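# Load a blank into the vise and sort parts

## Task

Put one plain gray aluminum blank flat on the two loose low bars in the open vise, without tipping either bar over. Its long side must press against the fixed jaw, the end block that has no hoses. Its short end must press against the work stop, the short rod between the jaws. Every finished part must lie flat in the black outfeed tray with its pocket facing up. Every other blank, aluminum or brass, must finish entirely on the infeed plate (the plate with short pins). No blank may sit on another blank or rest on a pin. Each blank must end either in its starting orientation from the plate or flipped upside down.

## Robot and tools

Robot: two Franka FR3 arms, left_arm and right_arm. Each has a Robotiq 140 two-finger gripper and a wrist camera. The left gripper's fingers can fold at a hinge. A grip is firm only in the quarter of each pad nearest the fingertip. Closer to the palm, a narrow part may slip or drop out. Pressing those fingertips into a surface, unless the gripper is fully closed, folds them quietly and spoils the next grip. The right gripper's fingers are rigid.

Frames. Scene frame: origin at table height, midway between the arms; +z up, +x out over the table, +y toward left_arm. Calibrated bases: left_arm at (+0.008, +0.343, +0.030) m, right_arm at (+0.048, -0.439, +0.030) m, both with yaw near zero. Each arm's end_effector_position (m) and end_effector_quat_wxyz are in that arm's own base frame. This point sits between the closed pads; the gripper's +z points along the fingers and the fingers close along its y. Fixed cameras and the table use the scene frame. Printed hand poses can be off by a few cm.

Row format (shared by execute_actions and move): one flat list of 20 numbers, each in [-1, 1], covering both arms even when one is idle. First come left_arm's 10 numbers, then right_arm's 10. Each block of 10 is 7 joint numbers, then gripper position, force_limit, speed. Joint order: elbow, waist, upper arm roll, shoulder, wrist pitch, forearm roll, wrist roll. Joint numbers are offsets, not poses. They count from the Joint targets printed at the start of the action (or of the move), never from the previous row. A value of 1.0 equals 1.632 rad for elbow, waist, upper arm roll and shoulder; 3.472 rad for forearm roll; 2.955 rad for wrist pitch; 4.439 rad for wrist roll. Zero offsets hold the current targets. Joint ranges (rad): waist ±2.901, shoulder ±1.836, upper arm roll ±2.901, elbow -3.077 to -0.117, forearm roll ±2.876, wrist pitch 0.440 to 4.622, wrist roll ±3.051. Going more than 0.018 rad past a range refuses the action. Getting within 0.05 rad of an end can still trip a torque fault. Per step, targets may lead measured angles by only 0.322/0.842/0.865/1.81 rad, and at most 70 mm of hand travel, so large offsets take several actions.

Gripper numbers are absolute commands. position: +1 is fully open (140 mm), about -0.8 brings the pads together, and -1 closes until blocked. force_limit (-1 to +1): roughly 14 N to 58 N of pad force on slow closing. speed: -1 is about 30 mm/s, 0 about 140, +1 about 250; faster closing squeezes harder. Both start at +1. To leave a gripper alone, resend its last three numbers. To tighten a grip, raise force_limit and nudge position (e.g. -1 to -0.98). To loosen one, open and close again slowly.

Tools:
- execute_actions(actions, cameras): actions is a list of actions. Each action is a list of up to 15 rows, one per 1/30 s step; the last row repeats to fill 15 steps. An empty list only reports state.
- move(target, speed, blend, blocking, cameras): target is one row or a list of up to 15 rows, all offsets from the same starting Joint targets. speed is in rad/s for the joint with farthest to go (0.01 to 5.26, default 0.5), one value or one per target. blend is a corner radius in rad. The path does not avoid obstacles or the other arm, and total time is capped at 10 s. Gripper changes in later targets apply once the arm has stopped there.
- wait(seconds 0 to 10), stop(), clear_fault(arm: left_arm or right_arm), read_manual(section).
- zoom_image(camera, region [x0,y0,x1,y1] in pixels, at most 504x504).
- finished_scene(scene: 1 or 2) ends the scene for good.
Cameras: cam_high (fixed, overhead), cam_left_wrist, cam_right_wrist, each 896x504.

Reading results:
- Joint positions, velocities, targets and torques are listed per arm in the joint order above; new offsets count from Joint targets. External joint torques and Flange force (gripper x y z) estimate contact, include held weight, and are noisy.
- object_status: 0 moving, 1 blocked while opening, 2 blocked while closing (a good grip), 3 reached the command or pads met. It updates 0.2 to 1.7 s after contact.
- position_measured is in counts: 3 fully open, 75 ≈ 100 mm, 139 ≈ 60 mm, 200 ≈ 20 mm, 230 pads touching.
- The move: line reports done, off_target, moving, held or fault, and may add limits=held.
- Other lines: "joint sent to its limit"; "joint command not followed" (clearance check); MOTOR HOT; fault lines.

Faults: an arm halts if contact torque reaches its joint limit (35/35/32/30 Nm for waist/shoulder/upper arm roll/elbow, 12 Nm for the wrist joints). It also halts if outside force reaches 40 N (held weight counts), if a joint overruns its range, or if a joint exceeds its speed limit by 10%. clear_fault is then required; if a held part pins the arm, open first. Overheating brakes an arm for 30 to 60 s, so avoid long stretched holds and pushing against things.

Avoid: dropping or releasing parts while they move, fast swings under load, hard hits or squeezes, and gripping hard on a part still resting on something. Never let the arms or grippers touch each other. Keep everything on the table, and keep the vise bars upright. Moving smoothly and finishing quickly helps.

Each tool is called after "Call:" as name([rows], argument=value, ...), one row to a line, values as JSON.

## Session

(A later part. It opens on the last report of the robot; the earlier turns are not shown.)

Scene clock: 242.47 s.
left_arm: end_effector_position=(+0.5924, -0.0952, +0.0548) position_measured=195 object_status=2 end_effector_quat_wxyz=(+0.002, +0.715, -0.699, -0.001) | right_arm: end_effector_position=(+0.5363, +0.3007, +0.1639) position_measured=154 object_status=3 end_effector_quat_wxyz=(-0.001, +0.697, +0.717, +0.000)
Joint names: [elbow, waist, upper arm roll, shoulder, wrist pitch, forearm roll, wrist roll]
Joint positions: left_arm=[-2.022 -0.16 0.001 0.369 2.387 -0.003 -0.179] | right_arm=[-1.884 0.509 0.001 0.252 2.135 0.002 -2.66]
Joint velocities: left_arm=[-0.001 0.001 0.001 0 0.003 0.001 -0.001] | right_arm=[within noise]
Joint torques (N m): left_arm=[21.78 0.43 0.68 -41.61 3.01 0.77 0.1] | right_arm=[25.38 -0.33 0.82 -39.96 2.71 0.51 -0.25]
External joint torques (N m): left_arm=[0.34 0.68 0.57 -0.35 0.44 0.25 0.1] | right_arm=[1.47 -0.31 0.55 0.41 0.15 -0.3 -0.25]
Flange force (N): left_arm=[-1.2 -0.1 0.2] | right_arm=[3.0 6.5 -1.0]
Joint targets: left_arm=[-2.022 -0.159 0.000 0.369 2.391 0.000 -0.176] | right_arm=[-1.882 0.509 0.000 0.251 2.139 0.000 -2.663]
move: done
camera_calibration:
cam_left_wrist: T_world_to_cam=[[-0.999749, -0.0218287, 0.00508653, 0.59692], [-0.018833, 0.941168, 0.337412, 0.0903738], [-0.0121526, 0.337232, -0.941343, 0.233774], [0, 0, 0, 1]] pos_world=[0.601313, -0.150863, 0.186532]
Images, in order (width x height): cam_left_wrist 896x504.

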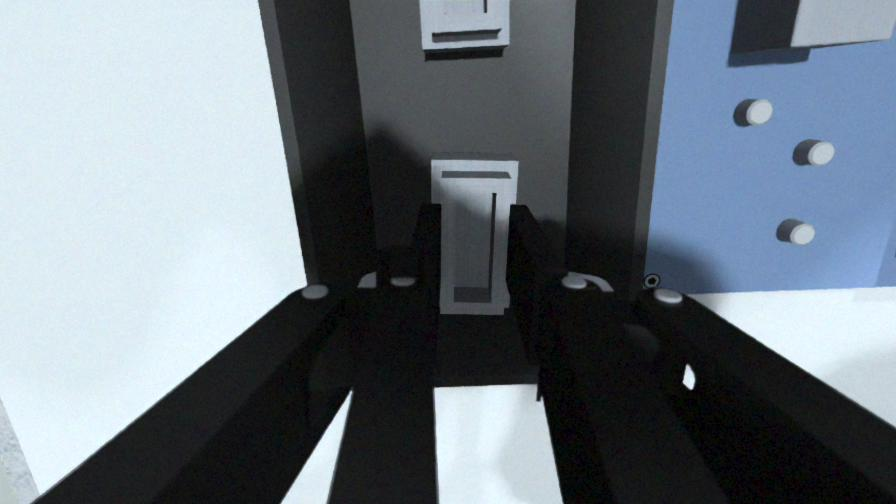

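Call:
move(target=[-0.00081,0,0,0.00427,0.0028,0,0,-1,-1,-1,0,0,0,0,0,0,0,-0.2,-1,-1], speed=0.03, cameras=[])

Call:
move(target=[-0.0004,0,0,0.00213,0.0014,0,0,-1,-1,-1,0,0,0,0,0,0,0,-0.2,-1,-1], speed=0.03, cameras=[])

Scene clock: 247.43 s.
left_arm: end_effector_position=(+0.5925, -0.0952, +0.0509) position_measured=195 object_status=2 end_effector_quat_wxyz=(+0.002, +0.715, -0.699, -0.001) | right_arm: end_effector_position=(+0.5364, +0.3007, +0.1639) position_measured=154 object_status=3 end_effector_quat_wxyz=(-0.001, +0.697, +0.717, +0.000)
Joint names: [elbow, waist, upper arm roll, shoulder, wrist pitch, forearm roll, wrist roll]
Joint positions: left_arm=[-2.023 -0.16 0.001 0.376 2.395 -0.003 -0.179] | right_arm=[-1.884 0.509 0.001 0.252 2.135 0.002 -2.66]
Joint velocities: left_arm=[0 -0.001 0.001 0 0.005 0 -0.001] | right_arm=[within noise]
Joint torques (N m): left_arm=[21.63 0.4 0.65 -41.57 2.99 0.77 0.14] | right_arm=[25.37 -0.36 0.8 -39.95 2.71 0.53 -0.23]
External joint torques (N m): left_arm=[0.33 0.58 0.46 -0.25 0.43 0.26 0.14] | right_arm=[1.37 -0.19 0.66 0.64 0.14 -0.27 -0.23]
Flange force (N): left_arm=[-1.1 -0.3 0.4] | right_arm=[3.3 6.6 -0.6]
Joint targets: left_arm=[-2.023 -0.159 0.000 0.376 2.399 0.000 -0.176] | right_arm=[-1.882 0.509 0.000 0.251 2.139 0.000 -2.663]
move: done
No camera images: "cameras" was empty.

Scene clock: 248.13 s.
left_arm: end_effector_position=(+0.5926, -0.0952, +0.0490) position_measured=195 object_status=2 end_effector_quat_wxyz=(+0.002, +0.715, -0.699, -0.001) | right_arm: end_effector_position=(+0.5364, +0.3007, +0.1639) position_measured=154 object_status=3 end_effector_quat_wxyz=(-0.001, +0.697, +0.717, +0.000)
Joint names: [elbow, waist, upper arm roll, shoulder, wrist pitch, forearm roll, wrist roll]
Joint positions: left_arm=[-2.023 -0.16 0.001 0.379 2.399 -0.003 -0.179] | right_arm=[-1.884 0.509 0.001 0.252 2.135 0.002 -2.66]
Joint velocities: left_arm=[-0.001 0.002 -0.001 0 0.003 0.001 -0.001] | right_arm=[within noise]
Joint torques (N m): left_arm=[21.57 0.45 0.64 -41.61 3.07 0.76 0.1] | right_arm=[25.36 -0.37 0.8 -39.97 2.67 0.51 -0.29]
External joint torques (N m): left_arm=[0.23 0.63 0.45 -0.14 0.49 0.25 0.1] | right_arm=[1.45 -0.29 0.59 0.4 0.11 -0.29 -0.29]
Flange force (N): left_arm=[-1.1 0.0 0.7] | right_arm=[2.9 6.4 -1.0]
Joint targets: left_arm=[-2.024 -0.159 0.000 0.379 2.403 0.000 -0.176] | right_arm=[-1.882 0.509 0.000 0.251 2.139 0.000 -2.663]
move: done
No camera images: "cameras" was empty.

Call:
move(target=[-0.0004,0,0,0.00213,0.0014,0,0,-1,-1,-1,0,0,0,0,0,0,0,-0.2,-1,-1], speed=0.03, cameras=[])

Call:
move(target=[-0.0004,0,0,0.00213,0.0014,0,0,-1,-1,-1,0,0,0,0,0,0,0,-0.2,-1,-1], speed=0.03, cameras=[])

Scene clock: 250.37 s.
left_arm: end_effector_position=(+0.5925, -0.0952, +0.0470) position_measured=195 object_status=2 end_effector_quat_wxyz=(+0.002, +0.715, -0.699, -0.001) | right_arm: end_effector_position=(+0.5364, +0.3007, +0.1640) position_measured=154 object_status=3 end_effector_quat_wxyz=(-0.001, +0.697, +0.717, +0.000)
Joint names: [elbow, waist, upper arm roll, shoulder, wrist pitch, forearm roll, wrist roll]
Joint positions: left_arm=[-2.024 -0.16 0.001 0.383 2.403 -0.003 -0.179] | right_arm=[-1.884 0.509 0.001 0.252 2.135 0.002 -2.66]
Joint torques (N m): left_arm=[21.52 0.44 0.69 -41.64 2.93 0.74 0.11] | right_arm=[25.27 -0.28 0.8 -39.98 2.7 0.55 -0.22]
External joint torques (N m): left_arm=[0.25 0.51 0.4 -0.13 0.35 0.24 0.11] | right_arm=[1.4 -0.27 0.53 0.38 0.15 -0.25 -0.22]
Flange force (N): left_arm=[-0.9 -0.3 0.4] | right_arm=[2.8 6.1 -0.9]
Joint targets: left_arm=[-2.024 -0.159 0.000 0.383 2.407 0.000 -0.176] | right_arm=[-1.882 0.509 0.000 0.251 2.139 0.000 -2.663]
move: done
No camera images: "cameras" was empty.

Scene clock: 251.07 s.
left_arm: end_effector_position=(+0.5925, -0.0952, +0.0450) position_measured=195 object_status=2 end_effector_quat_wxyz=(+0.002, +0.715, -0.699, -0.001) | right_arm: end_effector_position=(+0.5364, +0.3007, +0.1640) position_measured=154 object_status=3 end_effector_quat_wxyz=(-0.001, +0.697, +0.717, +0.000)
Joint names: [elbow, waist, upper arm roll, shoulder, wrist pitch, forearm roll, wrist roll]
Joint positions: left_arm=[-2.025 -0.16 0.001 0.386 2.407 -0.003 -0.179] | right_arm=[-1.884 0.509 0.001 0.252 2.135 0.002 -2.66]
Joint torques (N m): left_arm=[21.43 0.47 0.67 -41.69 3.03 0.76 0.08] | right_arm=[25.37 -0.29 0.83 -39.96 2.68 0.54 -0.25]
External joint torques (N m): left_arm=[0.2 0.67 0.49 -0.06 0.46 0.26 0.08] | right_arm=[1.46 -0.32 0.52 0.48 0.12 -0.26 -0.25]
Flange force (N): left_arm=[-1.1 -0.2 0.8] | right_arm=[3.0 6.7 -0.9]
Joint targets: left_arm=[-2.025 -0.159 0.000 0.386 2.411 0.000 -0.176] | right_arm=[-1.882 0.509 0.000 0.251 2.139 0.000 -2.663]
move: done
No camera images: "cameras" was empty.

Call:
move(target=[-0.0004,0,0,0.00213,0.0014,0,0,-1,-1,-1,0,0,0,0,0,0,0,-0.2,-1,-1], speed=0.03, cameras=["cam_left_wrist"])

Call:
zoom_image(camera="cam_left_wrist", region=[350, 90, 600, 390])

Scene clock: 254.40 s.
left_arm: end_effector_position=(+0.5925, -0.0952, +0.0430) position_measured=195 object_status=2 end_effector_quat_wxyz=(+0.002, +0.715, -0.699, -0.001) | right_arm: end_effector_position=(+0.5365, +0.3007, +0.1640) position_measured=154 object_status=3 end_effector_quat_wxyz=(-0.001, +0.697, +0.717, +0.000)
Joint names: [elbow, waist, upper arm roll, shoulder, wrist pitch, forearm roll, wrist roll]
Joint positions: left_arm=[-2.025 -0.16 0.001 0.389 2.412 -0.003 -0.179] | right_arm=[-1.884 0.509 0.001 0.252 2.135 0.002 -2.66]
Joint velocities: left_arm=[0 0 0 -0.001 0.003 0 0] | right_arm=[within noise]
Joint torques (N m): left_arm=[21.2 0.37 0.69 -41.72 3.01 0.75 0.13] | right_arm=[25.3 -0.33 0.82 -40 2.69 0.57 -0.2]
External joint torques (N m): left_arm=[0.1 0.58 0.52 -0.14 0.46 0.25 0.12] | right_arm=[1.3 -0.14 0.71 0.5 0.11 -0.24 -0.2]
Flange force (N): left_arm=[-1.2 0.5 0.6] | right_arm=[3.1 6.0 -0.7]
Joint targets: left_arm=[-2.026 -0.159 0.000 0.390 2.416 0.000 -0.176] | right_arm=[-1.882 0.509 0.000 0.251 2.139 0.000 -2.663]
move: done
camera_calibration:
cam_left_wrist: T_world_to_cam=[[-0.999754, -0.021722, 0.00448788, 0.597004], [-0.0189349, 0.941182, 0.33737, 0.0943905], [-0.0115523, 0.337202, -0.941361, 0.222396], [0, 0, 0, 1]] pos_world=[0.601214, -0.150863, 0.174832]
Images, in order (width x height): cam_left_wrist 896x504.

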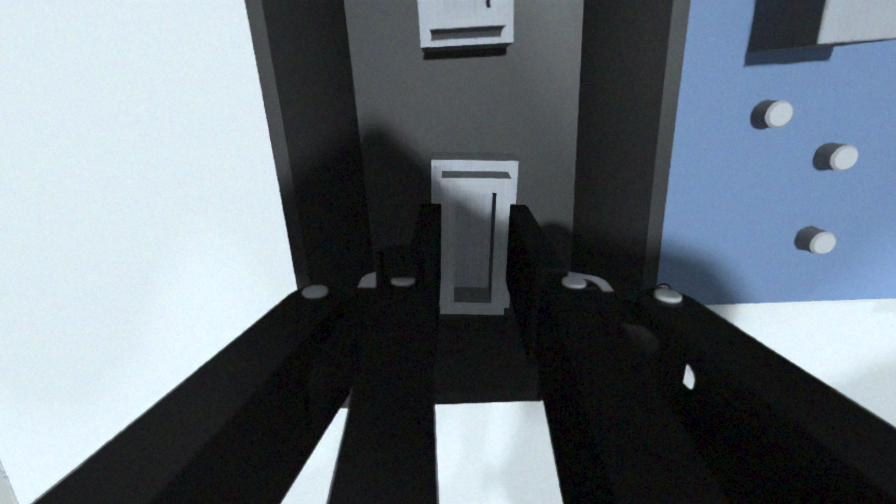

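Scaled by 1.680 from the camera's 896x504 image, which has a finer 1280x720 frame.

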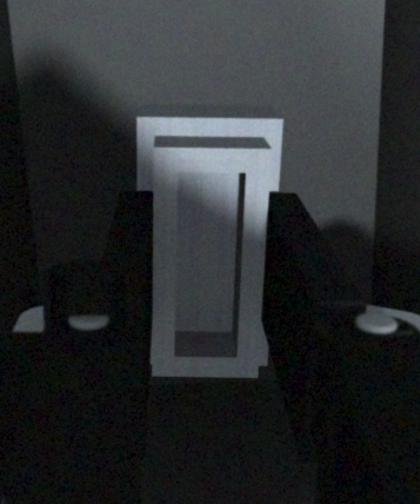

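Call:
move(target=[-0.0003,0,0,0.0016,0.00105,0,0,-1,-1,-1,0,0,0,0,0,0,0,-0.2,-1,-1], speed=0.03, cameras=[])

Call:
move(target=[-0.0003,0,0,0.0016,0.00105,0,0,-1,-1,-1,0,0,0,0,0,0,0,-0.2,-1,-1], speed=0.03, cameras=[])

Scene clock: 259.23 s.
left_arm: end_effector_position=(+0.5925, -0.0952, +0.0416) position_measured=195 object_status=2 end_effector_quat_wxyz=(+0.002, +0.715, -0.699, -0.001) | right_arm: end_effector_position=(+0.5365, +0.3007, +0.1640) position_measured=154 object_status=3 end_effector_quat_wxyz=(-0.001, +0.697, +0.717, +0.000)
Joint names: [elbow, waist, upper arm roll, shoulder, wrist pitch, forearm roll, wrist roll]
Joint positions: left_arm=[-2.026 -0.16 0.001 0.392 2.415 -0.003 -0.179] | right_arm=[-1.883 0.509 0.001 0.252 2.135 0.002 -2.66]
Joint torques (N m): left_arm=[21.45 0.43 0.67 -41.78 3 0.73 0.12] | right_arm=[25.27 -0.34 0.93 -40.03 2.68 0.56 -0.25]
External joint torques (N m): left_arm=[0.34 0.62 0.48 -0.13 0.44 0.24 0.12] | right_arm=[1.34 -0.4 0.61 0.37 0.12 -0.25 -0.25]
Flange force (N): left_arm=[-1.1 -0.6 0.6] | right_arm=[2.6 6.0 -0.9]
Joint targets: left_arm=[-2.026 -0.159 0.000 0.393 2.419 0.000 -0.176] | right_arm=[-1.882 0.509 0.000 0.251 2.139 0.000 -2.663]
move: done
No camera images: "cameras" was empty.

Scene clock: 259.93 s.
left_arm: end_effector_position=(+0.5924, -0.0952, +0.0401) position_measured=195 object_status=2 end_effector_quat_wxyz=(+0.002, +0.715, -0.699, -0.001) | right_arm: end_effector_position=(+0.5365, +0.3007, +0.1640) position_measured=154 object_status=3 end_effector_quat_wxyz=(-0.001, +0.697, +0.717, +0.000)
Joint names: [elbow, waist, upper arm roll, shoulder, wrist pitch, forearm roll, wrist roll]
Joint positions: left_arm=[-2.026 -0.16 0.001 0.395 2.418 -0.003 -0.179] | right_arm=[-1.883 0.509 0.001 0.252 2.135 0.002 -2.66]
Joint velocities: left_arm=[0 -0.001 0.002 0 0.003 0 0] | right_arm=[within noise]
Joint torques (N m): left_arm=[21.29 0.41 0.7 -41.81 3.09 0.74 0.14] | right_arm=[25.27 -0.31 0.86 -40.01 2.68 0.56 -0.25]
External joint torques (N m): left_arm=[0.27 0.53 0.44 -0.21 0.54 0.25 0.14] | right_arm=[1.36 -0.25 0.63 0.35 0.12 -0.24 -0.25]
Flange force (N): left_arm=[-1.1 0.1 0.6] | right_arm=[2.8 5.9 -1.0]
Joint targets: left_arm=[-2.027 -0.159 0.000 0.395 2.422 0.000 -0.176] | right_arm=[-1.882 0.509 0.000 0.251 2.139 0.000 -2.663]
move: done
No camera images: "cameras" was empty.

Call:
move(target=[-0.0003,0,0,0.0016,0.00105,0,0,-1,-1,-1,0,0,0,0,0,0,0,-0.2,-1,-1], speed=0.03, cameras=[])

Call:
move(target=[-0.0003,0,0,0.0016,0.00105,0,0,-1,-1,-1,0,0,0,0,0,0,0,-0.2,-1,-1], speed=0.03, cameras=["cam_left_wrist"])

Call:
zoom_image(camera="cam_left_wrist", region=[350, 10, 600, 210])

Scene clock: 263.40 s.
left_arm: end_effector_position=(+0.5926, -0.0952, +0.0391) position_measured=195 object_status=2 end_effector_quat_wxyz=(+0.002, +0.715, -0.699, -0.001) | right_arm: end_effector_position=(+0.5365, +0.3007, +0.1640) position_measured=154 object_status=3 end_effector_quat_wxyz=(-0.001, +0.697, +0.717, +0.000)
Joint names: [elbow, waist, upper arm roll, shoulder, wrist pitch, forearm roll, wrist roll]
Joint positions: left_arm=[-2.027 -0.16 0.001 0.396 2.421 -0.003 -0.179] | right_arm=[-1.883 0.509 0.001 0.252 2.135 0.002 -2.66]
Joint torques (N m): left_arm=[21.19 0.47 0.69 -41.36 3.11 0.74 0.12] | right_arm=[25.28 -0.35 0.86 -40.04 2.65 0.55 -0.21]
External joint torques (N m): left_arm=[0.21 0.7 0.52 0.22 0.55 0.24 0.12] | right_arm=[1.35 -0.42 0.52 0.37 0.09 -0.26 -0.21]
Flange force (N): left_arm=[-1.2 -0.8 1.5] | right_arm=[2.6 6.0 -1.0]
Joint targets: left_arm=[-2.027 -0.159 0.000 0.398 2.425 0.000 -0.176] | right_arm=[-1.882 0.509 0.000 0.251 2.139 0.000 -2.663]
move: done
No camera images: "cameras" was empty.

Scene clock: 264.10 s.
left_arm: end_effector_position=(+0.5929, -0.0953, +0.0390) position_measured=195 object_status=2 end_effector_quat_wxyz=(+0.001, +0.715, -0.699, +0.000) | right_arm: end_effector_position=(+0.5366, +0.3007, +0.1640) position_measured=154 object_status=3 end_effector_quat_wxyz=(-0.001, +0.697, +0.717, +0.000)
Joint names: [elbow, waist, upper arm roll, shoulder, wrist pitch, forearm roll, wrist roll]
Joint positions: left_arm=[-2.027 -0.16 0.001 0.397 2.422 -0.003 -0.178] | right_arm=[-1.883 0.509 0.001 0.252 2.135 0.002 -2.66]
Joint torques (N m): left_arm=[20.87 0.28 0.67 -39.82 3.4 0.75 0.11] | right_arm=[25.23 -0.33 0.81 -40.02 2.67 0.56 -0.26]
External joint torques (N m): left_arm=[-0.13 0.48 0.49 1.83 0.84 0.26 0.11] | right_arm=[1.33 -0.21 0.64 0.32 0.11 -0.24 -0.26]
Flange force (N): left_arm=[-0.5 -2.8 5.1] | right_arm=[2.7 5.7 -1.0]
Joint targets: left_arm=[-2.028 -0.159 0.000 0.400 2.428 0.000 -0.176] | right_arm=[-1.882 0.509 0.000 0.251 2.139 0.000 -2.663]
move: done
camera_calibration:
cam_left_wrist: T_world_to_cam=[[-0.999772, -0.02118, 0.00267092, 0.597628], [-0.0190405, 0.941287, 0.33707, 0.0958751], [-0.00965325, 0.336942, -0.941476, 0.217469], [0, 0, 0, 1]] pos_world=[0.601417, -0.150863, 0.170829]
Images, in order (width x height): cam_left_wrist 896x504.

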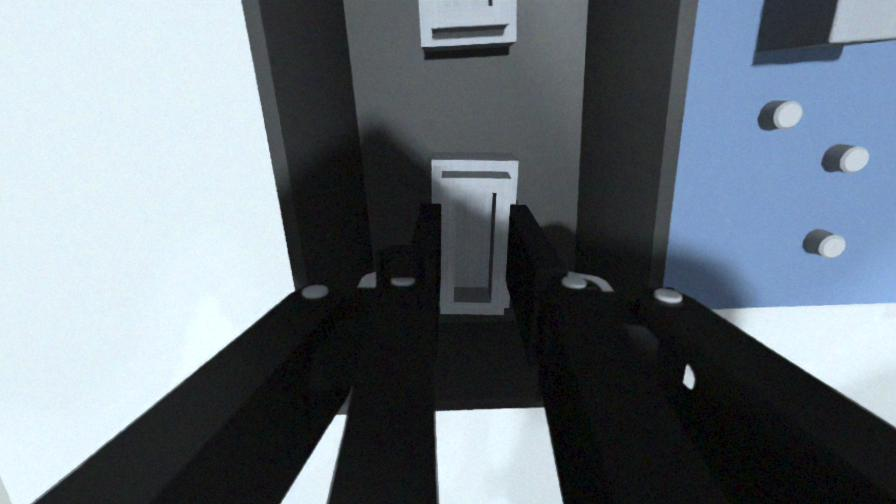

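Scaled by 2.016 from the camera's 896x504 image, which has a finer 1280x720 frame.

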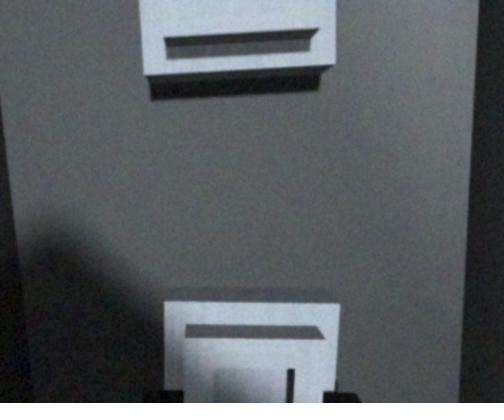

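Call:
move([
  [0.0005,0,0,-0.00267,-0.00175,0,0,-1,-1,-1,0,0,0,0,0,0,0,-0.2,-1,-1],
  [0.0005,0,0,-0.00267,-0.00175,0,0,-0.35,-1,-1,0,0,0,0,0,0,0,-0.2,-1,-1],
  [0.00747,0,0,-0.0346,-0.02323,0,0,-0.35,-1,-1,0,0,0,0,0,0,0,-0.2,-1,-1],
], speed=[0.03, 0.03, 0.06], cameras=["cam_left_wrist"])

Scene clock: 276.53 s.
left_arm: end_effector_position=(+0.5937, -0.0955, +0.0685) position_measured=173 object_status=3 end_effector_quat_wxyz=(+0.001, +0.715, -0.700, +0.001) | right_arm: end_effector_position=(+0.5366, +0.3007, +0.1641) position_measured=154 object_status=3 end_effector_quat_wxyz=(-0.001, +0.697, +0.717, +0.000)
Joint names: [elbow, waist, upper arm roll, shoulder, wrist pitch, forearm roll, wrist roll]
Joint positions: left_arm=[-2.016 -0.16 0.001 0.346 2.362 -0.003 -0.178] | right_arm=[-1.883 0.509 0.001 0.252 2.135 0.002 -2.66]
Joint velocities: left_arm=[-0.001 -0.001 -0.001 0 -0.004 -0.001 0] | right_arm=[within noise]
Joint torques (N m): left_arm=[22.04 0.4 0.66 -41.06 2.41 0.76 0.07] | right_arm=[25.32 -0.37 0.9 -39.97 2.66 0.56 -0.23]
External joint torques (N m): left_arm=[0.24 0.55 0.48 -0.11 -0.17 0.24 0.07] | right_arm=[1.44 -0.43 0.57 0.38 0.1 -0.24 -0.23]
Flange force (N): left_arm=[-0.8 -1.1 -0.7] | right_arm=[2.8 6.4 -1.1]
Joint targets: left_arm=[-2.015 -0.159 0.000 0.344 2.359 0.000 -0.176] | right_arm=[-1.882 0.509 0.000 0.251 2.139 0.000 -2.663]
move: done
camera_calibration:
cam_left_wrist: T_world_to_cam=[[-0.999787, -0.0205818, 0.00129859, 0.598522], [-0.0189428, 0.941416, 0.336714, 0.0861636], [-0.00815269, 0.336618, -0.941606, 0.244389], [0, 0, 0, 1]] pos_world=[0.602019, -0.151063, 0.200328]
Images, in order (width x height): cam_left_wrist 896x504.

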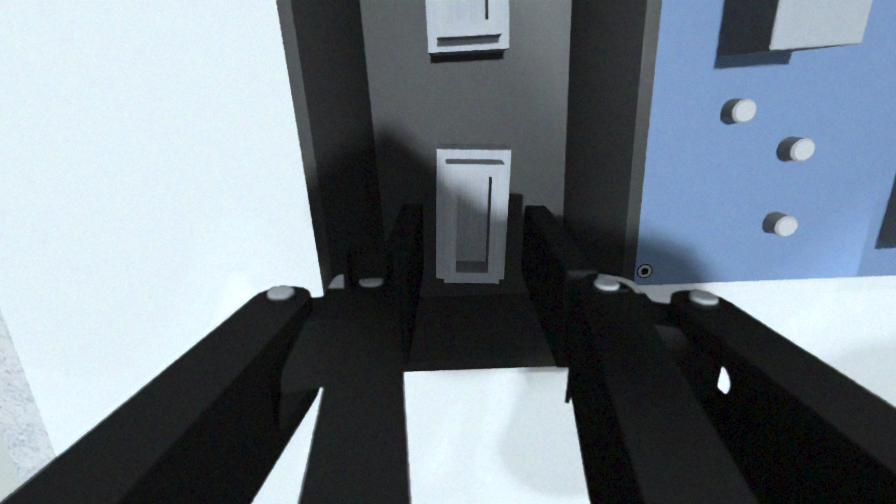

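Call:
move([
  [0.05773,0,0,-0.09134,-0.08232,0,0,-0.35,-1,-1,0,0,0,0,0,0,0,-0.2,-1,-1],
  [-0.35846,0.4038,0,-0.63971,-0.15533,0,-0.03244,-0.2,-1,-1,0,0,0,0,0,0,0,-0.2,-1,-1],
], speed=[0.25, 0.7], blend=[0.05, 0], cameras=["cam_high", "cam_right_wrist"])

Call:
zoom_image(camera="cam_right_wrist", region=[360, 50, 560, 290])

Call:
zoom_image(camera="cam_right_wrist", region=[400, 70, 520, 190])

Call:
zoom_image(camera="cam_right_wrist", region=[400, 180, 540, 290])

Call:
zoom_image(camera="cam_high", region=[330, 190, 450, 330])

Scene clock: 288.30 s.
left_arm: end_effector_position=(+0.2977, +0.1611, +0.2630) position_measured=154 object_status=0 end_effector_quat_wxyz=(+0.001, +0.930, -0.369, +0.002) | right_arm: end_effector_position=(+0.5366, +0.3007, +0.1641) position_measured=154 object_status=3 end_effector_quat_wxyz=(-0.001, +0.697, +0.717, +0.000)
Joint names: [elbow, waist, upper arm roll, shoulder, wrist pitch, forearm roll, wrist roll]
Joint positions: left_arm=[-2.6 0.498 0.001 -0.698 1.903 -0.003 -0.316] | right_arm=[-1.883 0.509 0.001 0.252 2.135 0.002 -2.66]
Joint torques (N m): left_arm=[24.52 0.96 0.32 -9.28 2.52 0.96 -0.18] | right_arm=[25.26 -0.38 0.88 -39.94 2.66 0.59 -0.27]
External joint torques (N m): left_arm=[-0.14 0.98 0.93 -0.67 -0.06 0.25 -0.18] | right_arm=[1.44 -0.5 0.5 0.29 0.12 -0.21 -0.26]
Flange force (N): left_arm=[-3.2 1.9 -0.2] | right_arm=[2.5 6.2 -1.1]
Joint targets: left_arm=[-2.600 0.500 0.000 -0.700 1.900 0.000 -0.320] | right_arm=[-1.882 0.509 0.000 0.251 2.139 0.000 -2.663]
move: done
camera_calibration:
cam_right_wrist: T_world_to_cam=[[0.998957, 0.0448711, -0.00847136, -0.538704], [0.0450344, -0.937397, 0.34534, 0.205182], [0.00755473, -0.345361, -0.93844, 0.389307], [0, 0, 0, 1]] pos_world=[0.52596, 0.350961, 0.28992]
Images, in order (width x height): cam_high 896x504, cam_right_wrist 896x504.

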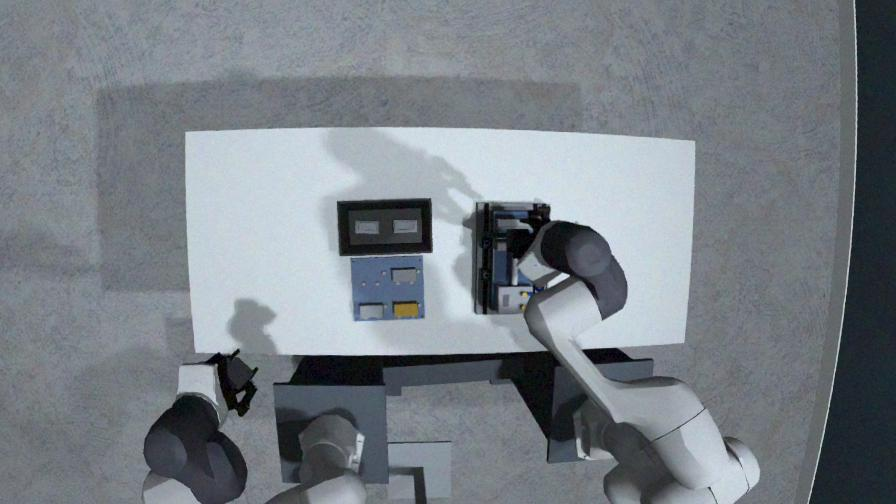

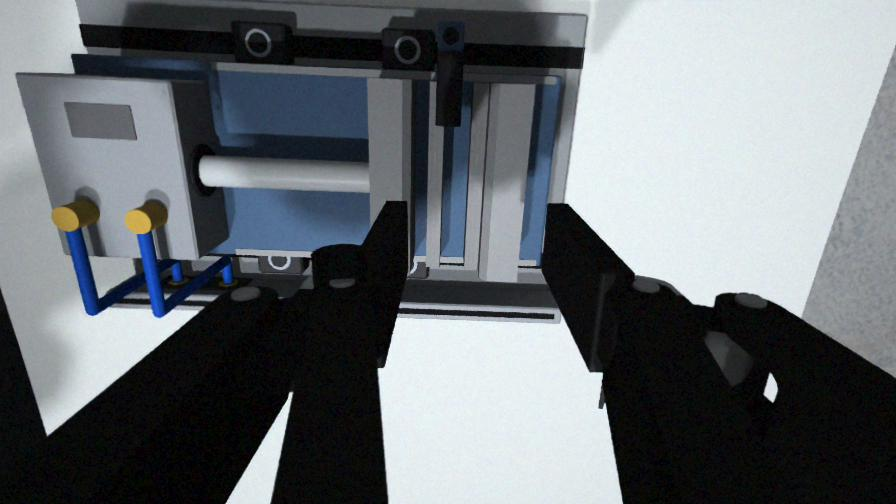

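Scaled by 2.100 from the camera's 896x504 image, which has a finer 1280x720 frame.

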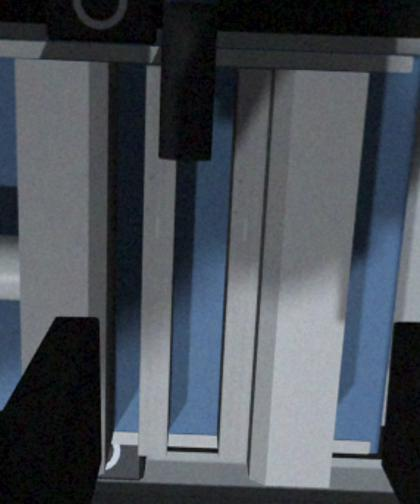

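Scaled by 4.200 from the camera's 896x504 image, which has a finer 1280x720 frame.

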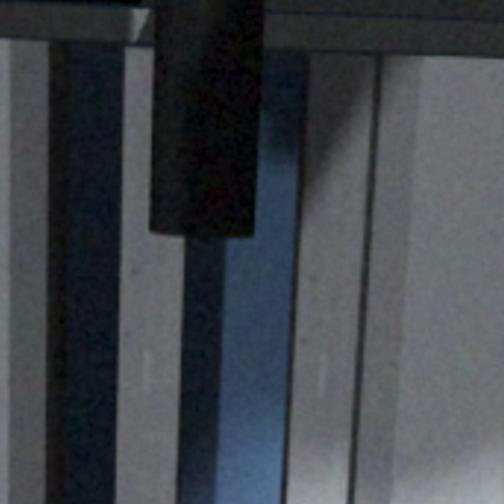

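Scaled by 3.600 from the camera's 896x504 image, which has a finer 1280x720 frame.

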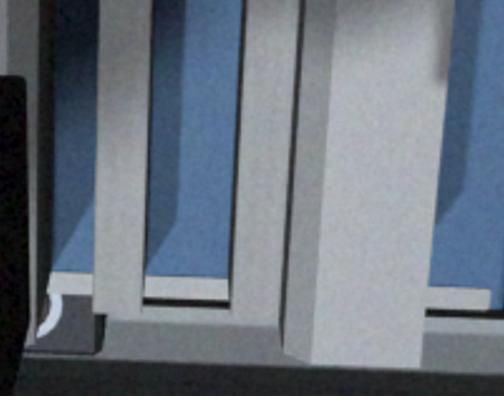

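Scaled by 3.600 from the camera's 896x504 image, which has a finer 1280x720 frame.

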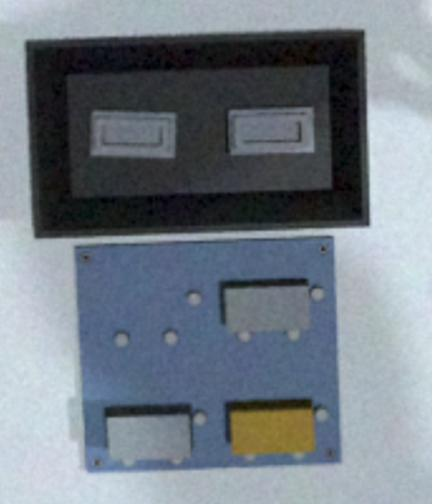

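Call:
move(target=[0,0,0,0,0,0,0,-0.2,-1,-1,0.26634,0.27249,0,0.20002,-0.03697,0,0.10025,-0.2,-1,-1], speed=0.35, cameras=["cam_right_wrist"])

Call:
zoom_image(camera="cam_right_wrist", region=[390, 90, 570, 270])

Scene clock: 322.47 s.
left_arm: end_effector_position=(+0.2975, +0.1610, +0.2629) position_measured=154 object_status=3 end_effector_quat_wxyz=(+0.001, +0.930, -0.368, +0.002) | right_arm: end_effector_position=(+0.4106, +0.5832, +0.1406) position_measured=154 object_status=3 end_effector_quat_wxyz=(-0.002, +0.694, +0.720, +0.004)
Joint names: [elbow, waist, upper arm roll, shoulder, wrist pitch, forearm roll, wrist roll]
Joint positions: left_arm=[-2.6 0.498 0.001 -0.698 1.902 -0.003 -0.316] | right_arm=[-1.449 0.955 0.001 0.576 2.034 0.002 -2.223]
Joint velocities: left_arm=[within noise] | right_arm=[-0.001 0 -0.001 0 0 0 0.005]
Joint torques (N m): left_arm=[24.69 0.9 0.31 -9.15 2.57 0.96 -0.2] | right_arm=[26.29 -0.62 1.14 -49.25 2.32 0.62 0.04]
External joint torques (N m): left_arm=[0.01 0.92 0.91 -0.5 -0.01 0.25 -0.2] | right_arm=[1.67 -0.78 0.43 1.1 -0.31 -0.23 0.05]
Flange force (N): left_arm=[-2.8 1.0 -0.3] | right_arm=[11.0 9.3 -1.5]
Joint targets: left_arm=[-2.600 0.500 0.000 -0.700 1.900 0.000 -0.320] | right_arm=[-1.448 0.954 0.000 0.578 2.029 0.000 -2.218]
move: done
camera_calibration:
cam_right_wrist: T_world_to_cam=[[0.998496, 0.0546729, -0.00397777, -0.431927], [0.0527785, -0.939218, 0.339241, 0.482431], [0.0148113, -0.338941, -0.940691, 0.459324], [0, 0, 0, 1]] pos_world=[0.399012, 0.632406, 0.266704]
Images, in order (width x height): cam_right_wrist 896x504.

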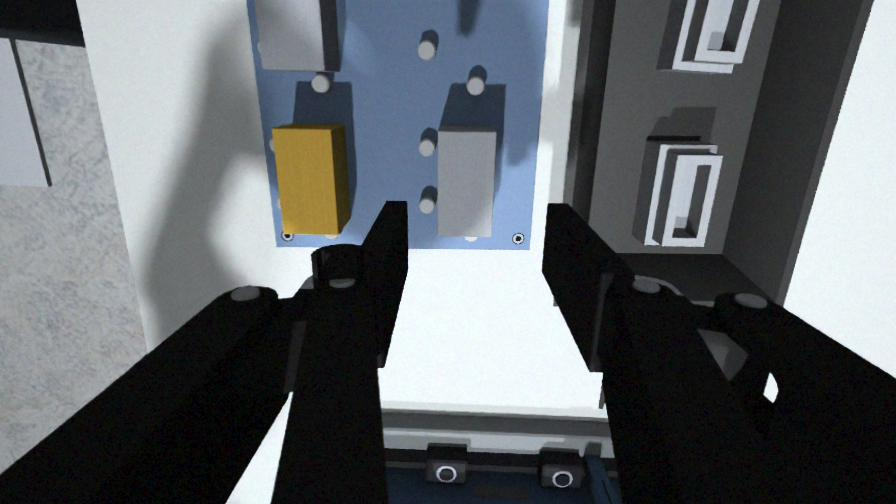

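Scaled by 2.800 from the camera's 896x504 image, which has a finer 1280x720 frame.

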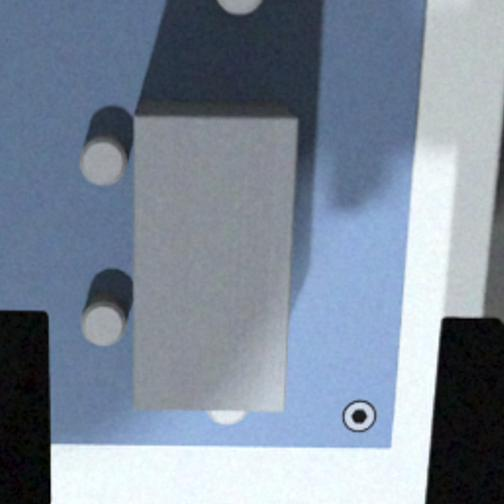

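Call:
move([
  [0,0,0,0,0,0,0,-0.2,-1,-1,-0.02675,0,0,0.04208,0.03824,0,0,-0.2,-1,-1],
  [0,0,0,0,0,0,0,-0.2,-1,-1,-0.03686,0,0,0.07544,0.06227,0,0,-0.2,-1,-1],
], speed=[0.12, 0.05], blend=[0.01, 0], cameras=["cam_right_wrist"])

Call:
zoom_image(camera="cam_right_wrist", region=[370, 60, 590, 300])

Scene clock: 346.23 s.
left_arm: end_effector_position=(+0.2974, +0.1610, +0.2629) position_measured=154 object_status=3 end_effector_quat_wxyz=(+0.001, +0.930, -0.368, +0.002) | right_arm: end_effector_position=(+0.4107, +0.5832, +0.0417) position_measured=154 object_status=3 end_effector_quat_wxyz=(-0.001, +0.695, +0.719, +0.001)
Joint names: [elbow, waist, upper arm roll, shoulder, wrist pitch, forearm roll, wrist roll]
Joint positions: left_arm=[-2.6 0.498 0.001 -0.698 1.902 -0.003 -0.316] | right_arm=[-1.506 0.955 0.001 0.7 2.208 0.001 -2.221]
Joint velocities: left_arm=[within noise] | right_arm=[0 0 -0.001 0 0.004 0 0]
Joint torques (N m): left_arm=[24.79 0.92 0.33 -9.13 2.59 0.94 -0.16] | right_arm=[24.58 -0.51 1.36 -51.11 2.83 0.52 0.13]
External joint torques (N m): left_arm=[0.03 0.9 0.87 -0.42 -0.01 0.23 -0.16] | right_arm=[1.04 -0.44 0.72 1.01 0.2 -0.23 0.13]
Flange force (N): left_arm=[-2.6 0.6 -0.3] | right_arm=[6.8 5.4 1.6]
Joint targets: left_arm=[-2.600 0.500 0.000 -0.700 1.900 0.000 -0.320] | right_arm=[-1.508 0.954 0.000 0.701 2.213 0.000 -2.218]
move: done
camera_calibration:
cam_right_wrist: T_world_to_cam=[[0.998601, 0.0522968, -0.00786721, -0.430912], [0.0518112, -0.937604, 0.343823, 0.515232], [0.0106045, -0.343749, -0.939002, 0.370771], [0, 0, 0, 1]] pos_world=[0.399682, 0.633072, 0.167616]
Images, in order (width x height): cam_right_wrist 896x504.

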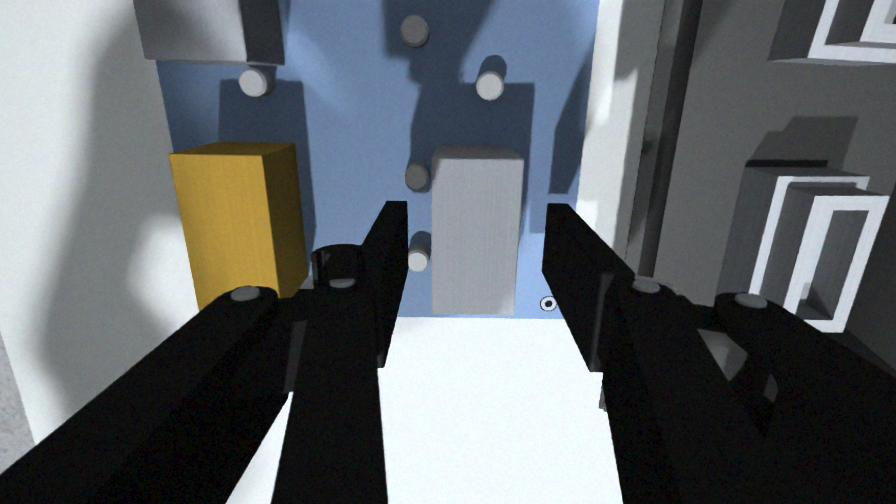

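Scaled by 2.100 from the camera's 896x504 image, which has a finer 1280x720 frame.

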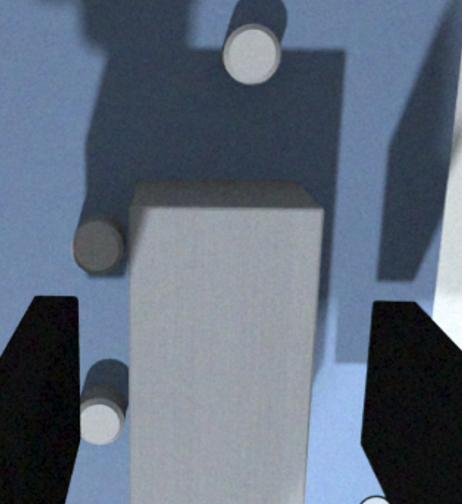

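Call:
move(target=[0,0,0,0,0,0,0,-0.2,-1,-1,0,0,0,0,0,0,0,-1,-1,-1], speed=0.1, cameras=[])

Scene clock: 350.80 s.
left_arm: end_effector_position=(+0.2974, +0.1609, +0.2629) position_measured=154 object_status=3 end_effector_quat_wxyz=(+0.001, +0.930, -0.368, +0.002) | right_arm: end_effector_position=(+0.4110, +0.5834, +0.0418) position_measured=183 object_status=2 end_effector_quat_wxyz=(-0.001, +0.695, +0.719, +0.001)
Joint names: [elbow, waist, upper arm roll, shoulder, wrist pitch, forearm roll, wrist roll]
Joint positions: left_arm=[-2.6 0.498 0.001 -0.698 1.902 -0.003 -0.316] | right_arm=[-1.507 0.955 0.001 0.7 2.209 0.001 -2.221]
Joint velocities: left_arm=[within noise] | right_arm=[0 -0.001 0 0.001 0.001 0 -0.004]
Joint torques (N m): left_arm=[24.83 0.86 0.32 -9.06 2.6 0.94 -0.18] | right_arm=[24.35 -0.54 1.33 -50.29 2.77 0.52 0.07]
External joint torques (N m): left_arm=[0.26 0.84 0.87 -0.5 0.05 0.24 -0.19] | right_arm=[0.95 -0.79 0.45 1.63 0.16 -0.23 0.07]
Flange force (N): left_arm=[-2.4 0.4 -0.7] | right_arm=[7.7 6.8 2.5]
Joint targets: left_arm=[-2.600 0.500 0.000 -0.700 1.900 0.000 -0.320] | right_arm=[-1.508 0.954 0.000 0.701 2.213 0.000 -2.218]
move: done
No camera images: "cameras" was empty.

Call:
move([
  [0,0,0,0,0,0,0,-0.2,-1,-1,0.01849,0,0,-0.0479,-0.03802,0,0,-1,-1,-1],
  [0,0,0,0,0,0,0,-0.2,-1,-1,-0.25649,-0.27132,0,-0.3007,-0.02577,0,-0.09966,-1,-1,-1],
], speed=[0.08, 0.3], blend=[0.01, 0], cameras=["cam_right_wrist"])

Call:
zoom_image(camera="cam_right_wrist", region=[360, 50, 580, 340])

Scene clock: 371.13 s.
left_arm: end_effector_position=(+0.2973, +0.1609, +0.2629) position_measured=154 object_status=3 end_effector_quat_wxyz=(+0.001, +0.930, -0.368, +0.001) | right_arm: end_effector_position=(+0.5248, +0.2931, +0.1681) position_measured=183 object_status=2 end_effector_quat_wxyz=(-0.001, +0.699, +0.715, -0.003)
Joint names: [elbow, waist, upper arm roll, shoulder, wrist pitch, forearm roll, wrist roll]
Joint positions: left_arm=[-2.6 0.498 0.001 -0.698 1.902 -0.003 -0.316] | right_arm=[-1.926 0.511 -0.002 0.213 2.132 0.001 -2.655]
Joint velocities: left_arm=[within noise] | right_arm=[0.001 0.001 0 0.001 0.001 0 -0.004]
Joint torques (N m): left_arm=[24.84 0.85 0.34 -9.01 2.61 0.96 -0.2] | right_arm=[25.78 -0.31 1.31 -39.96 2.89 0.57 -0.22]
External joint torques (N m): left_arm=[0.16 0.85 0.92 -0.35 0.03 0.25 -0.2] | right_arm=[1.99 -0.38 1.04 -0.98 0.35 -0.23 -0.22]
Flange force (N): left_arm=[-2.4 0.1 -0.4] | right_arm=[2.2 4.3 -2.7]
Joint targets: left_arm=[-2.600 0.500 0.000 -0.700 1.900 0.000 -0.320] | right_arm=[-1.927 0.511 0.000 0.210 2.137 0.000 -2.660]
move: done
camera_calibration:
cam_right_wrist: T_world_to_cam=[[0.999139, 0.0388874, -0.0144703, -0.523787], [0.0414924, -0.936169, 0.349092, 0.198067], [0.0000286583, -0.349392, -0.936977, 0.395371], [0, 0, 0, 1]] pos_world=[0.515106, 0.343932, 0.293731]
Images, in order (width x height): cam_right_wrist 896x504.

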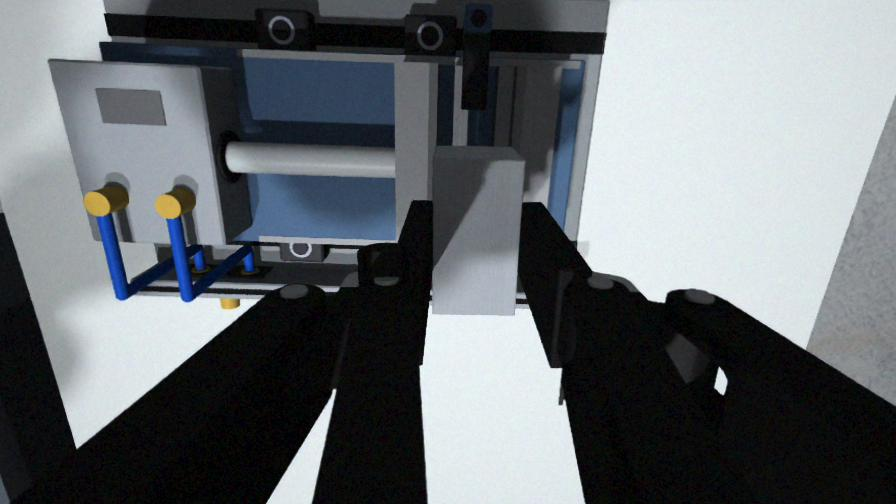

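Scaled by 1.738 from the camera's 896x504 image, which has a finer 1280x720 frame.

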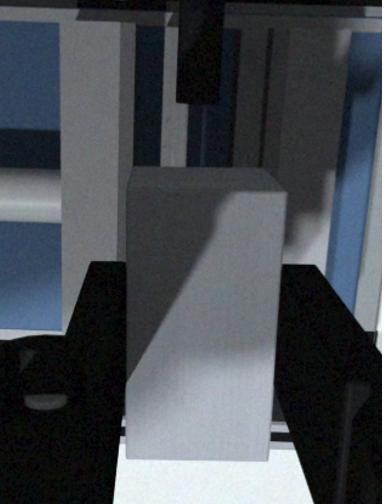

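Call:
move(target=[0,0,0,0,0,0,0,-0.2,-1,-1,-0.02952,0,0,0.03284,0.03613,0,0,-1,-1,-1], speed=0.08, cameras=["cam_right_wrist"])

Call:
zoom_image(camera="cam_right_wrist", region=[380, 60, 560, 220])

Scene clock: 387.60 s.
left_arm: end_effector_position=(+0.2973, +0.1609, +0.2629) position_measured=154 object_status=3 end_effector_quat_wxyz=(+0.001, +0.930, -0.368, +0.001) | right_arm: end_effector_position=(+0.5259, +0.2938, +0.1247) position_measured=183 object_status=2 end_effector_quat_wxyz=(+0.000, +0.699, +0.715, +0.000)
Joint names: [elbow, waist, upper arm roll, shoulder, wrist pitch, forearm roll, wrist roll]
Joint positions: left_arm=[-2.6 0.498 0.001 -0.698 1.902 -0.003 -0.316] | right_arm=[-1.975 0.511 -0.002 0.264 2.238 0.001 -2.657]
Joint velocities: left_arm=[within noise] | right_arm=[-0.001 0 0 -0.001 0.005 -0.001 0.002]
Joint torques (N m): left_arm=[24.88 0.86 0.38 -9.02 2.6 0.95 -0.21] | right_arm=[25.09 -0.34 1.25 -40.22 2.87 0.54 -0.28]
External joint torques (N m): left_arm=[0.18 0.82 0.91 -0.43 0.02 0.24 -0.21] | right_arm=[2.07 -0.18 1.13 -0.41 0.32 -0.2 -0.28]
Flange force (N): left_arm=[-2.4 0.4 -0.6] | right_arm=[3.2 6.0 -1.6]
Joint targets: left_arm=[-2.600 0.500 0.000 -0.700 1.900 0.000 -0.320] | right_arm=[-1.975 0.511 0.000 0.264 2.244 0.000 -2.660]
move: done
camera_calibration:
cam_right_wrist: T_world_to_cam=[[0.999123, 0.0409324, -0.00881003, -0.526881], [0.0414479, -0.93712, 0.346537, 0.214426], [0.00592855, -0.346599, -0.937995, 0.351251], [0, 0, 0, 1]] pos_world=[0.515449, 0.344252, 0.250523]
Images, in order (width x height): cam_right_wrist 896x504.

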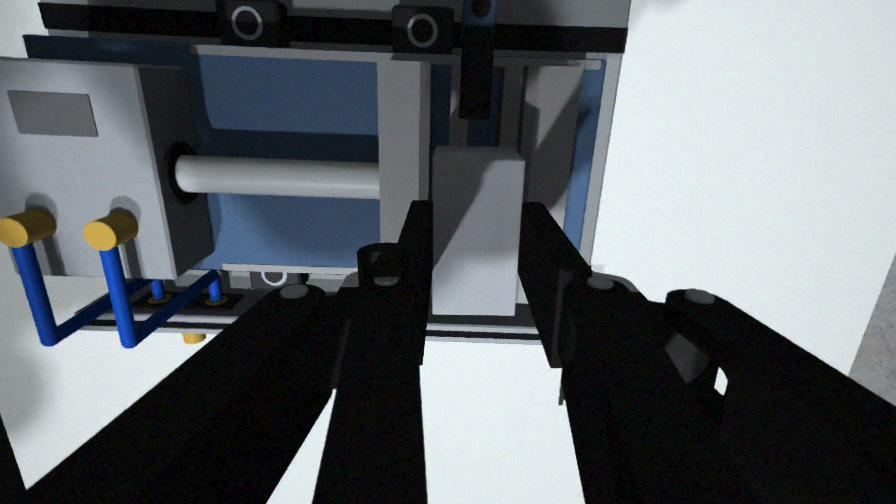

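Scaled by 2.800 from the camera's 896x504 image, which has a finer 1280x720 frame.

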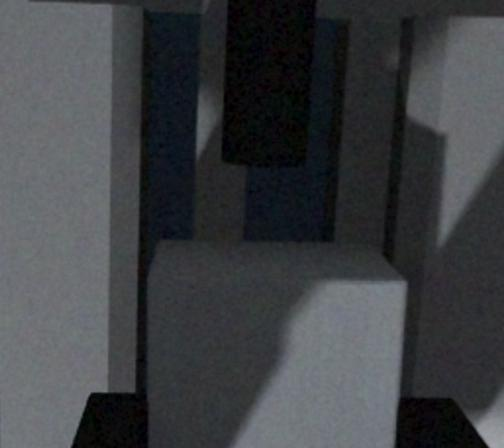

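Call:
move(target=[0,0,0,0,0,0,0,-0.2,-1,-1,-0.0074,0,0,0.01283,0.01117,0,0,-1,-1,-1], speed=0.025, cameras=["cam_right_wrist"])

Call:
zoom_image(camera="cam_right_wrist", region=[380, 60, 560, 220])

Scene clock: 400.43 s.
left_arm: end_effector_position=(+0.2973, +0.1609, +0.2629) position_measured=154 object_status=3 end_effector_quat_wxyz=(+0.001, +0.930, -0.368, +0.001) | right_arm: end_effector_position=(+0.5270, +0.2944, +0.1140) position_measured=183 object_status=2 end_effector_quat_wxyz=(+0.000, +0.698, +0.716, +0.002)
Joint names: [elbow, waist, upper arm roll, shoulder, wrist pitch, forearm roll, wrist roll]
Joint positions: left_arm=[-2.6 0.498 0.001 -0.699 1.902 -0.003 -0.316] | right_arm=[-1.984 0.511 -0.002 0.279 2.267 0.001 -2.658]
Joint torques (N m): left_arm=[24.83 0.85 0.33 -8.98 2.61 0.95 -0.17] | right_arm=[23.07 -0.35 1.19 -36.89 3.37 0.57 -0.21]
External joint torques (N m): left_arm=[0.14 0.81 0.87 -0.35 0.03 0.24 -0.17] | right_arm=[0.24 -0.29 0.97 3.27 0.82 -0.16 -0.21]
Flange force (N): left_arm=[-2.4 0.2 -0.4] | right_arm=[4.0 7.8 6.3]
Joint targets: left_arm=[-2.600 0.500 0.000 -0.700 1.900 0.000 -0.320] | right_arm=[-1.987 0.511 0.000 0.285 2.277 0.000 -2.660]
move: done
camera_calibration:
cam_right_wrist: T_world_to_cam=[[0.999121, 0.0416408, -0.00472882, -0.528838], [0.0407167, -0.937792, 0.344801, 0.219394], [0.00992316, -0.344691, -0.938664, 0.33885], [0, 0, 0, 1]] pos_world=[0.516078, 0.344566, 0.239918]
Images, in order (width x height): cam_right_wrist 896x504.

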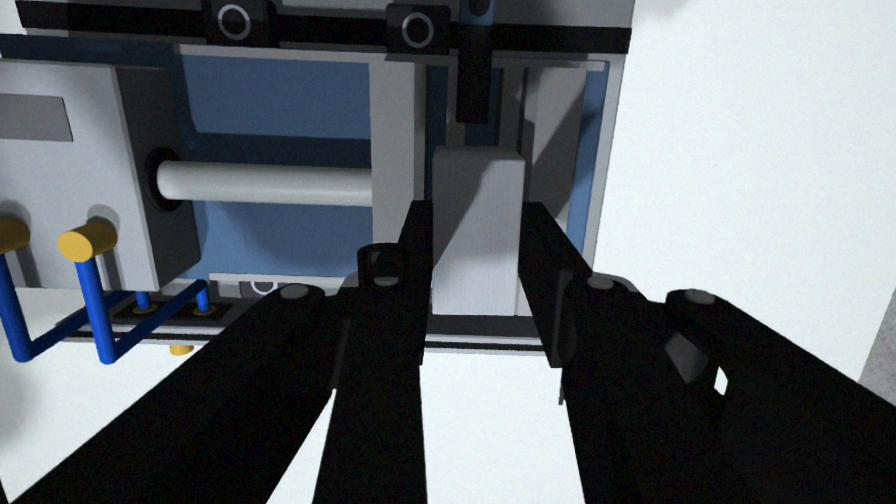

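Scaled by 2.800 from the camera's 896x504 image, which has a finer 1280x720 frame.

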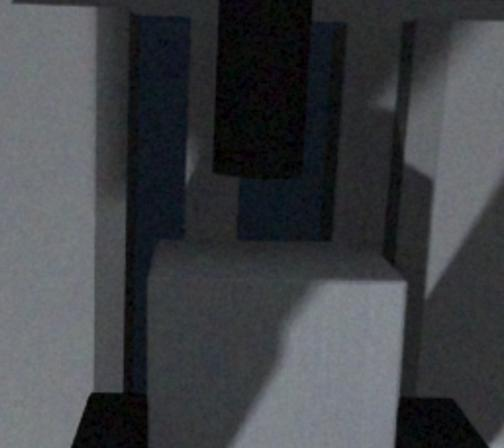

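Call:
zoom_image(camera="cam_right_wrist", region=[480, 100, 550, 170])

Call:
zoom_image(camera="cam_right_wrist", region=[405, 100, 475, 170])

Scaled by 7.200 from the camera's 896x504 image, which has a finer 1280x720 frame.

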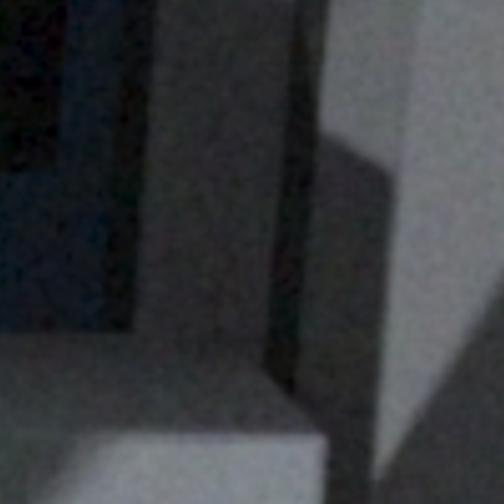

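Scaled by 7.200 from the camera's 896x504 image, which has a finer 1280x720 frame.

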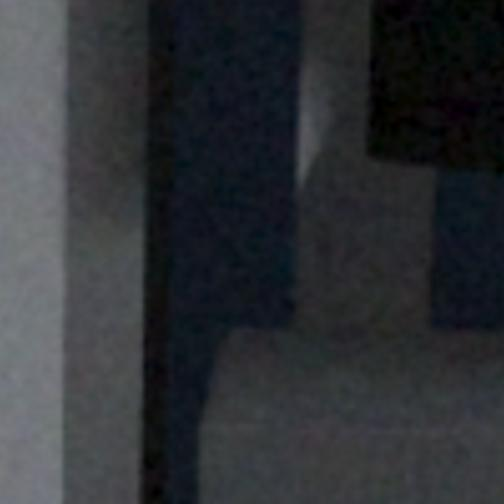

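Call:
move(target=[0,0,0,0,0,0,0,-0.2,-1,-1,0.00306,0,0,-0.00565,-0.00714,0,0,-1,-1,-1], speed=0.03, cameras=["cam_right_wrist"])

Call:
zoom_image(camera="cam_right_wrist", region=[400, 90, 550, 180])

Scene clock: 430.50 s.
left_arm: end_effector_position=(+0.2973, +0.1609, +0.2628) position_measured=154 object_status=3 end_effector_quat_wxyz=(+0.001, +0.930, -0.368, +0.001) | right_arm: end_effector_position=(+0.5255, +0.2936, +0.1141) position_measured=183 object_status=2 end_effector_quat_wxyz=(+0.000, +0.698, +0.716, -0.001)
Joint names: [elbow, waist, upper arm roll, shoulder, wrist pitch, forearm roll, wrist roll]
Joint positions: left_arm=[-2.6 0.498 0.001 -0.699 1.902 -0.003 -0.316] | right_arm=[-1.984 0.511 -0.002 0.278 2.261 0.001 -2.658]
Joint velocities: left_arm=[within noise] | right_arm=[-0.001 -0.001 -0.001 -0.001 -0.004 0 0.001]
Joint torques (N m): left_arm=[24.85 0.86 0.32 -9.02 2.62 0.95 -0.19] | right_arm=[24.99 -0.36 1.19 -40.84 2.29 0.55 -0.27]
External joint torques (N m): left_arm=[0.21 0.87 0.93 -0.44 0.05 0.25 -0.19] | right_arm=[2.05 -0.47 0.81 -0.57 -0.27 -0.18 -0.27]
Flange force (N): left_arm=[-2.5 0.3 -0.6] | right_arm=[2.8 6.5 -3.0]
Joint targets: left_arm=[-2.600 0.500 0.000 -0.700 1.900 0.000 -0.320] | right_arm=[-1.982 0.511 0.000 0.275 2.256 0.000 -2.660]
move: done
camera_calibration:
cam_right_wrist: T_world_to_cam=[[0.999086, 0.0417403, -0.00922237, -0.526825], [0.0423468, -0.936976, 0.346818, 0.217342], [0.00583513, -0.346891, -0.937887, 0.341364], [0, 0, 0, 1]] pos_world=[0.515148, 0.34405, 0.239924]
Images, in order (width x height): cam_right_wrist 896x504.

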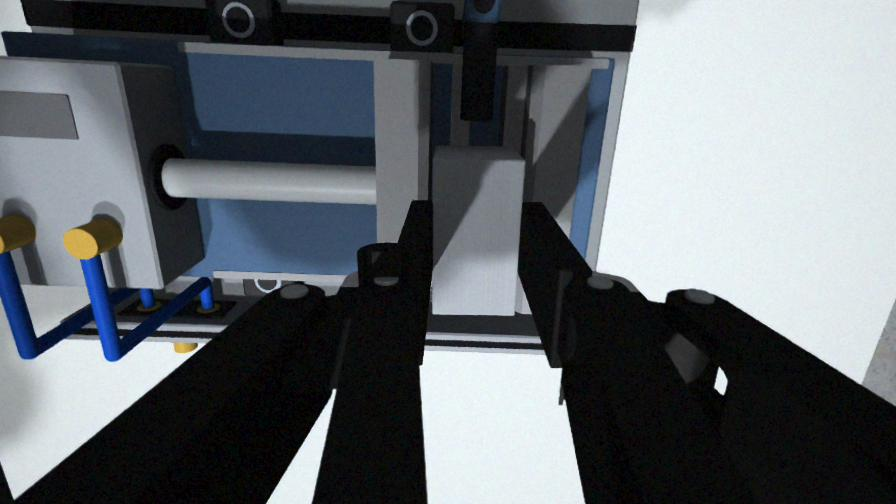

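Scaled by 3.360 from the camera's 896x504 image, which has a finer 1280x720 frame.

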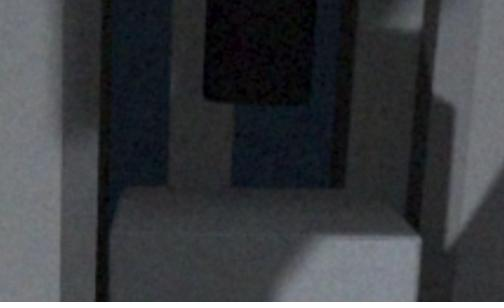

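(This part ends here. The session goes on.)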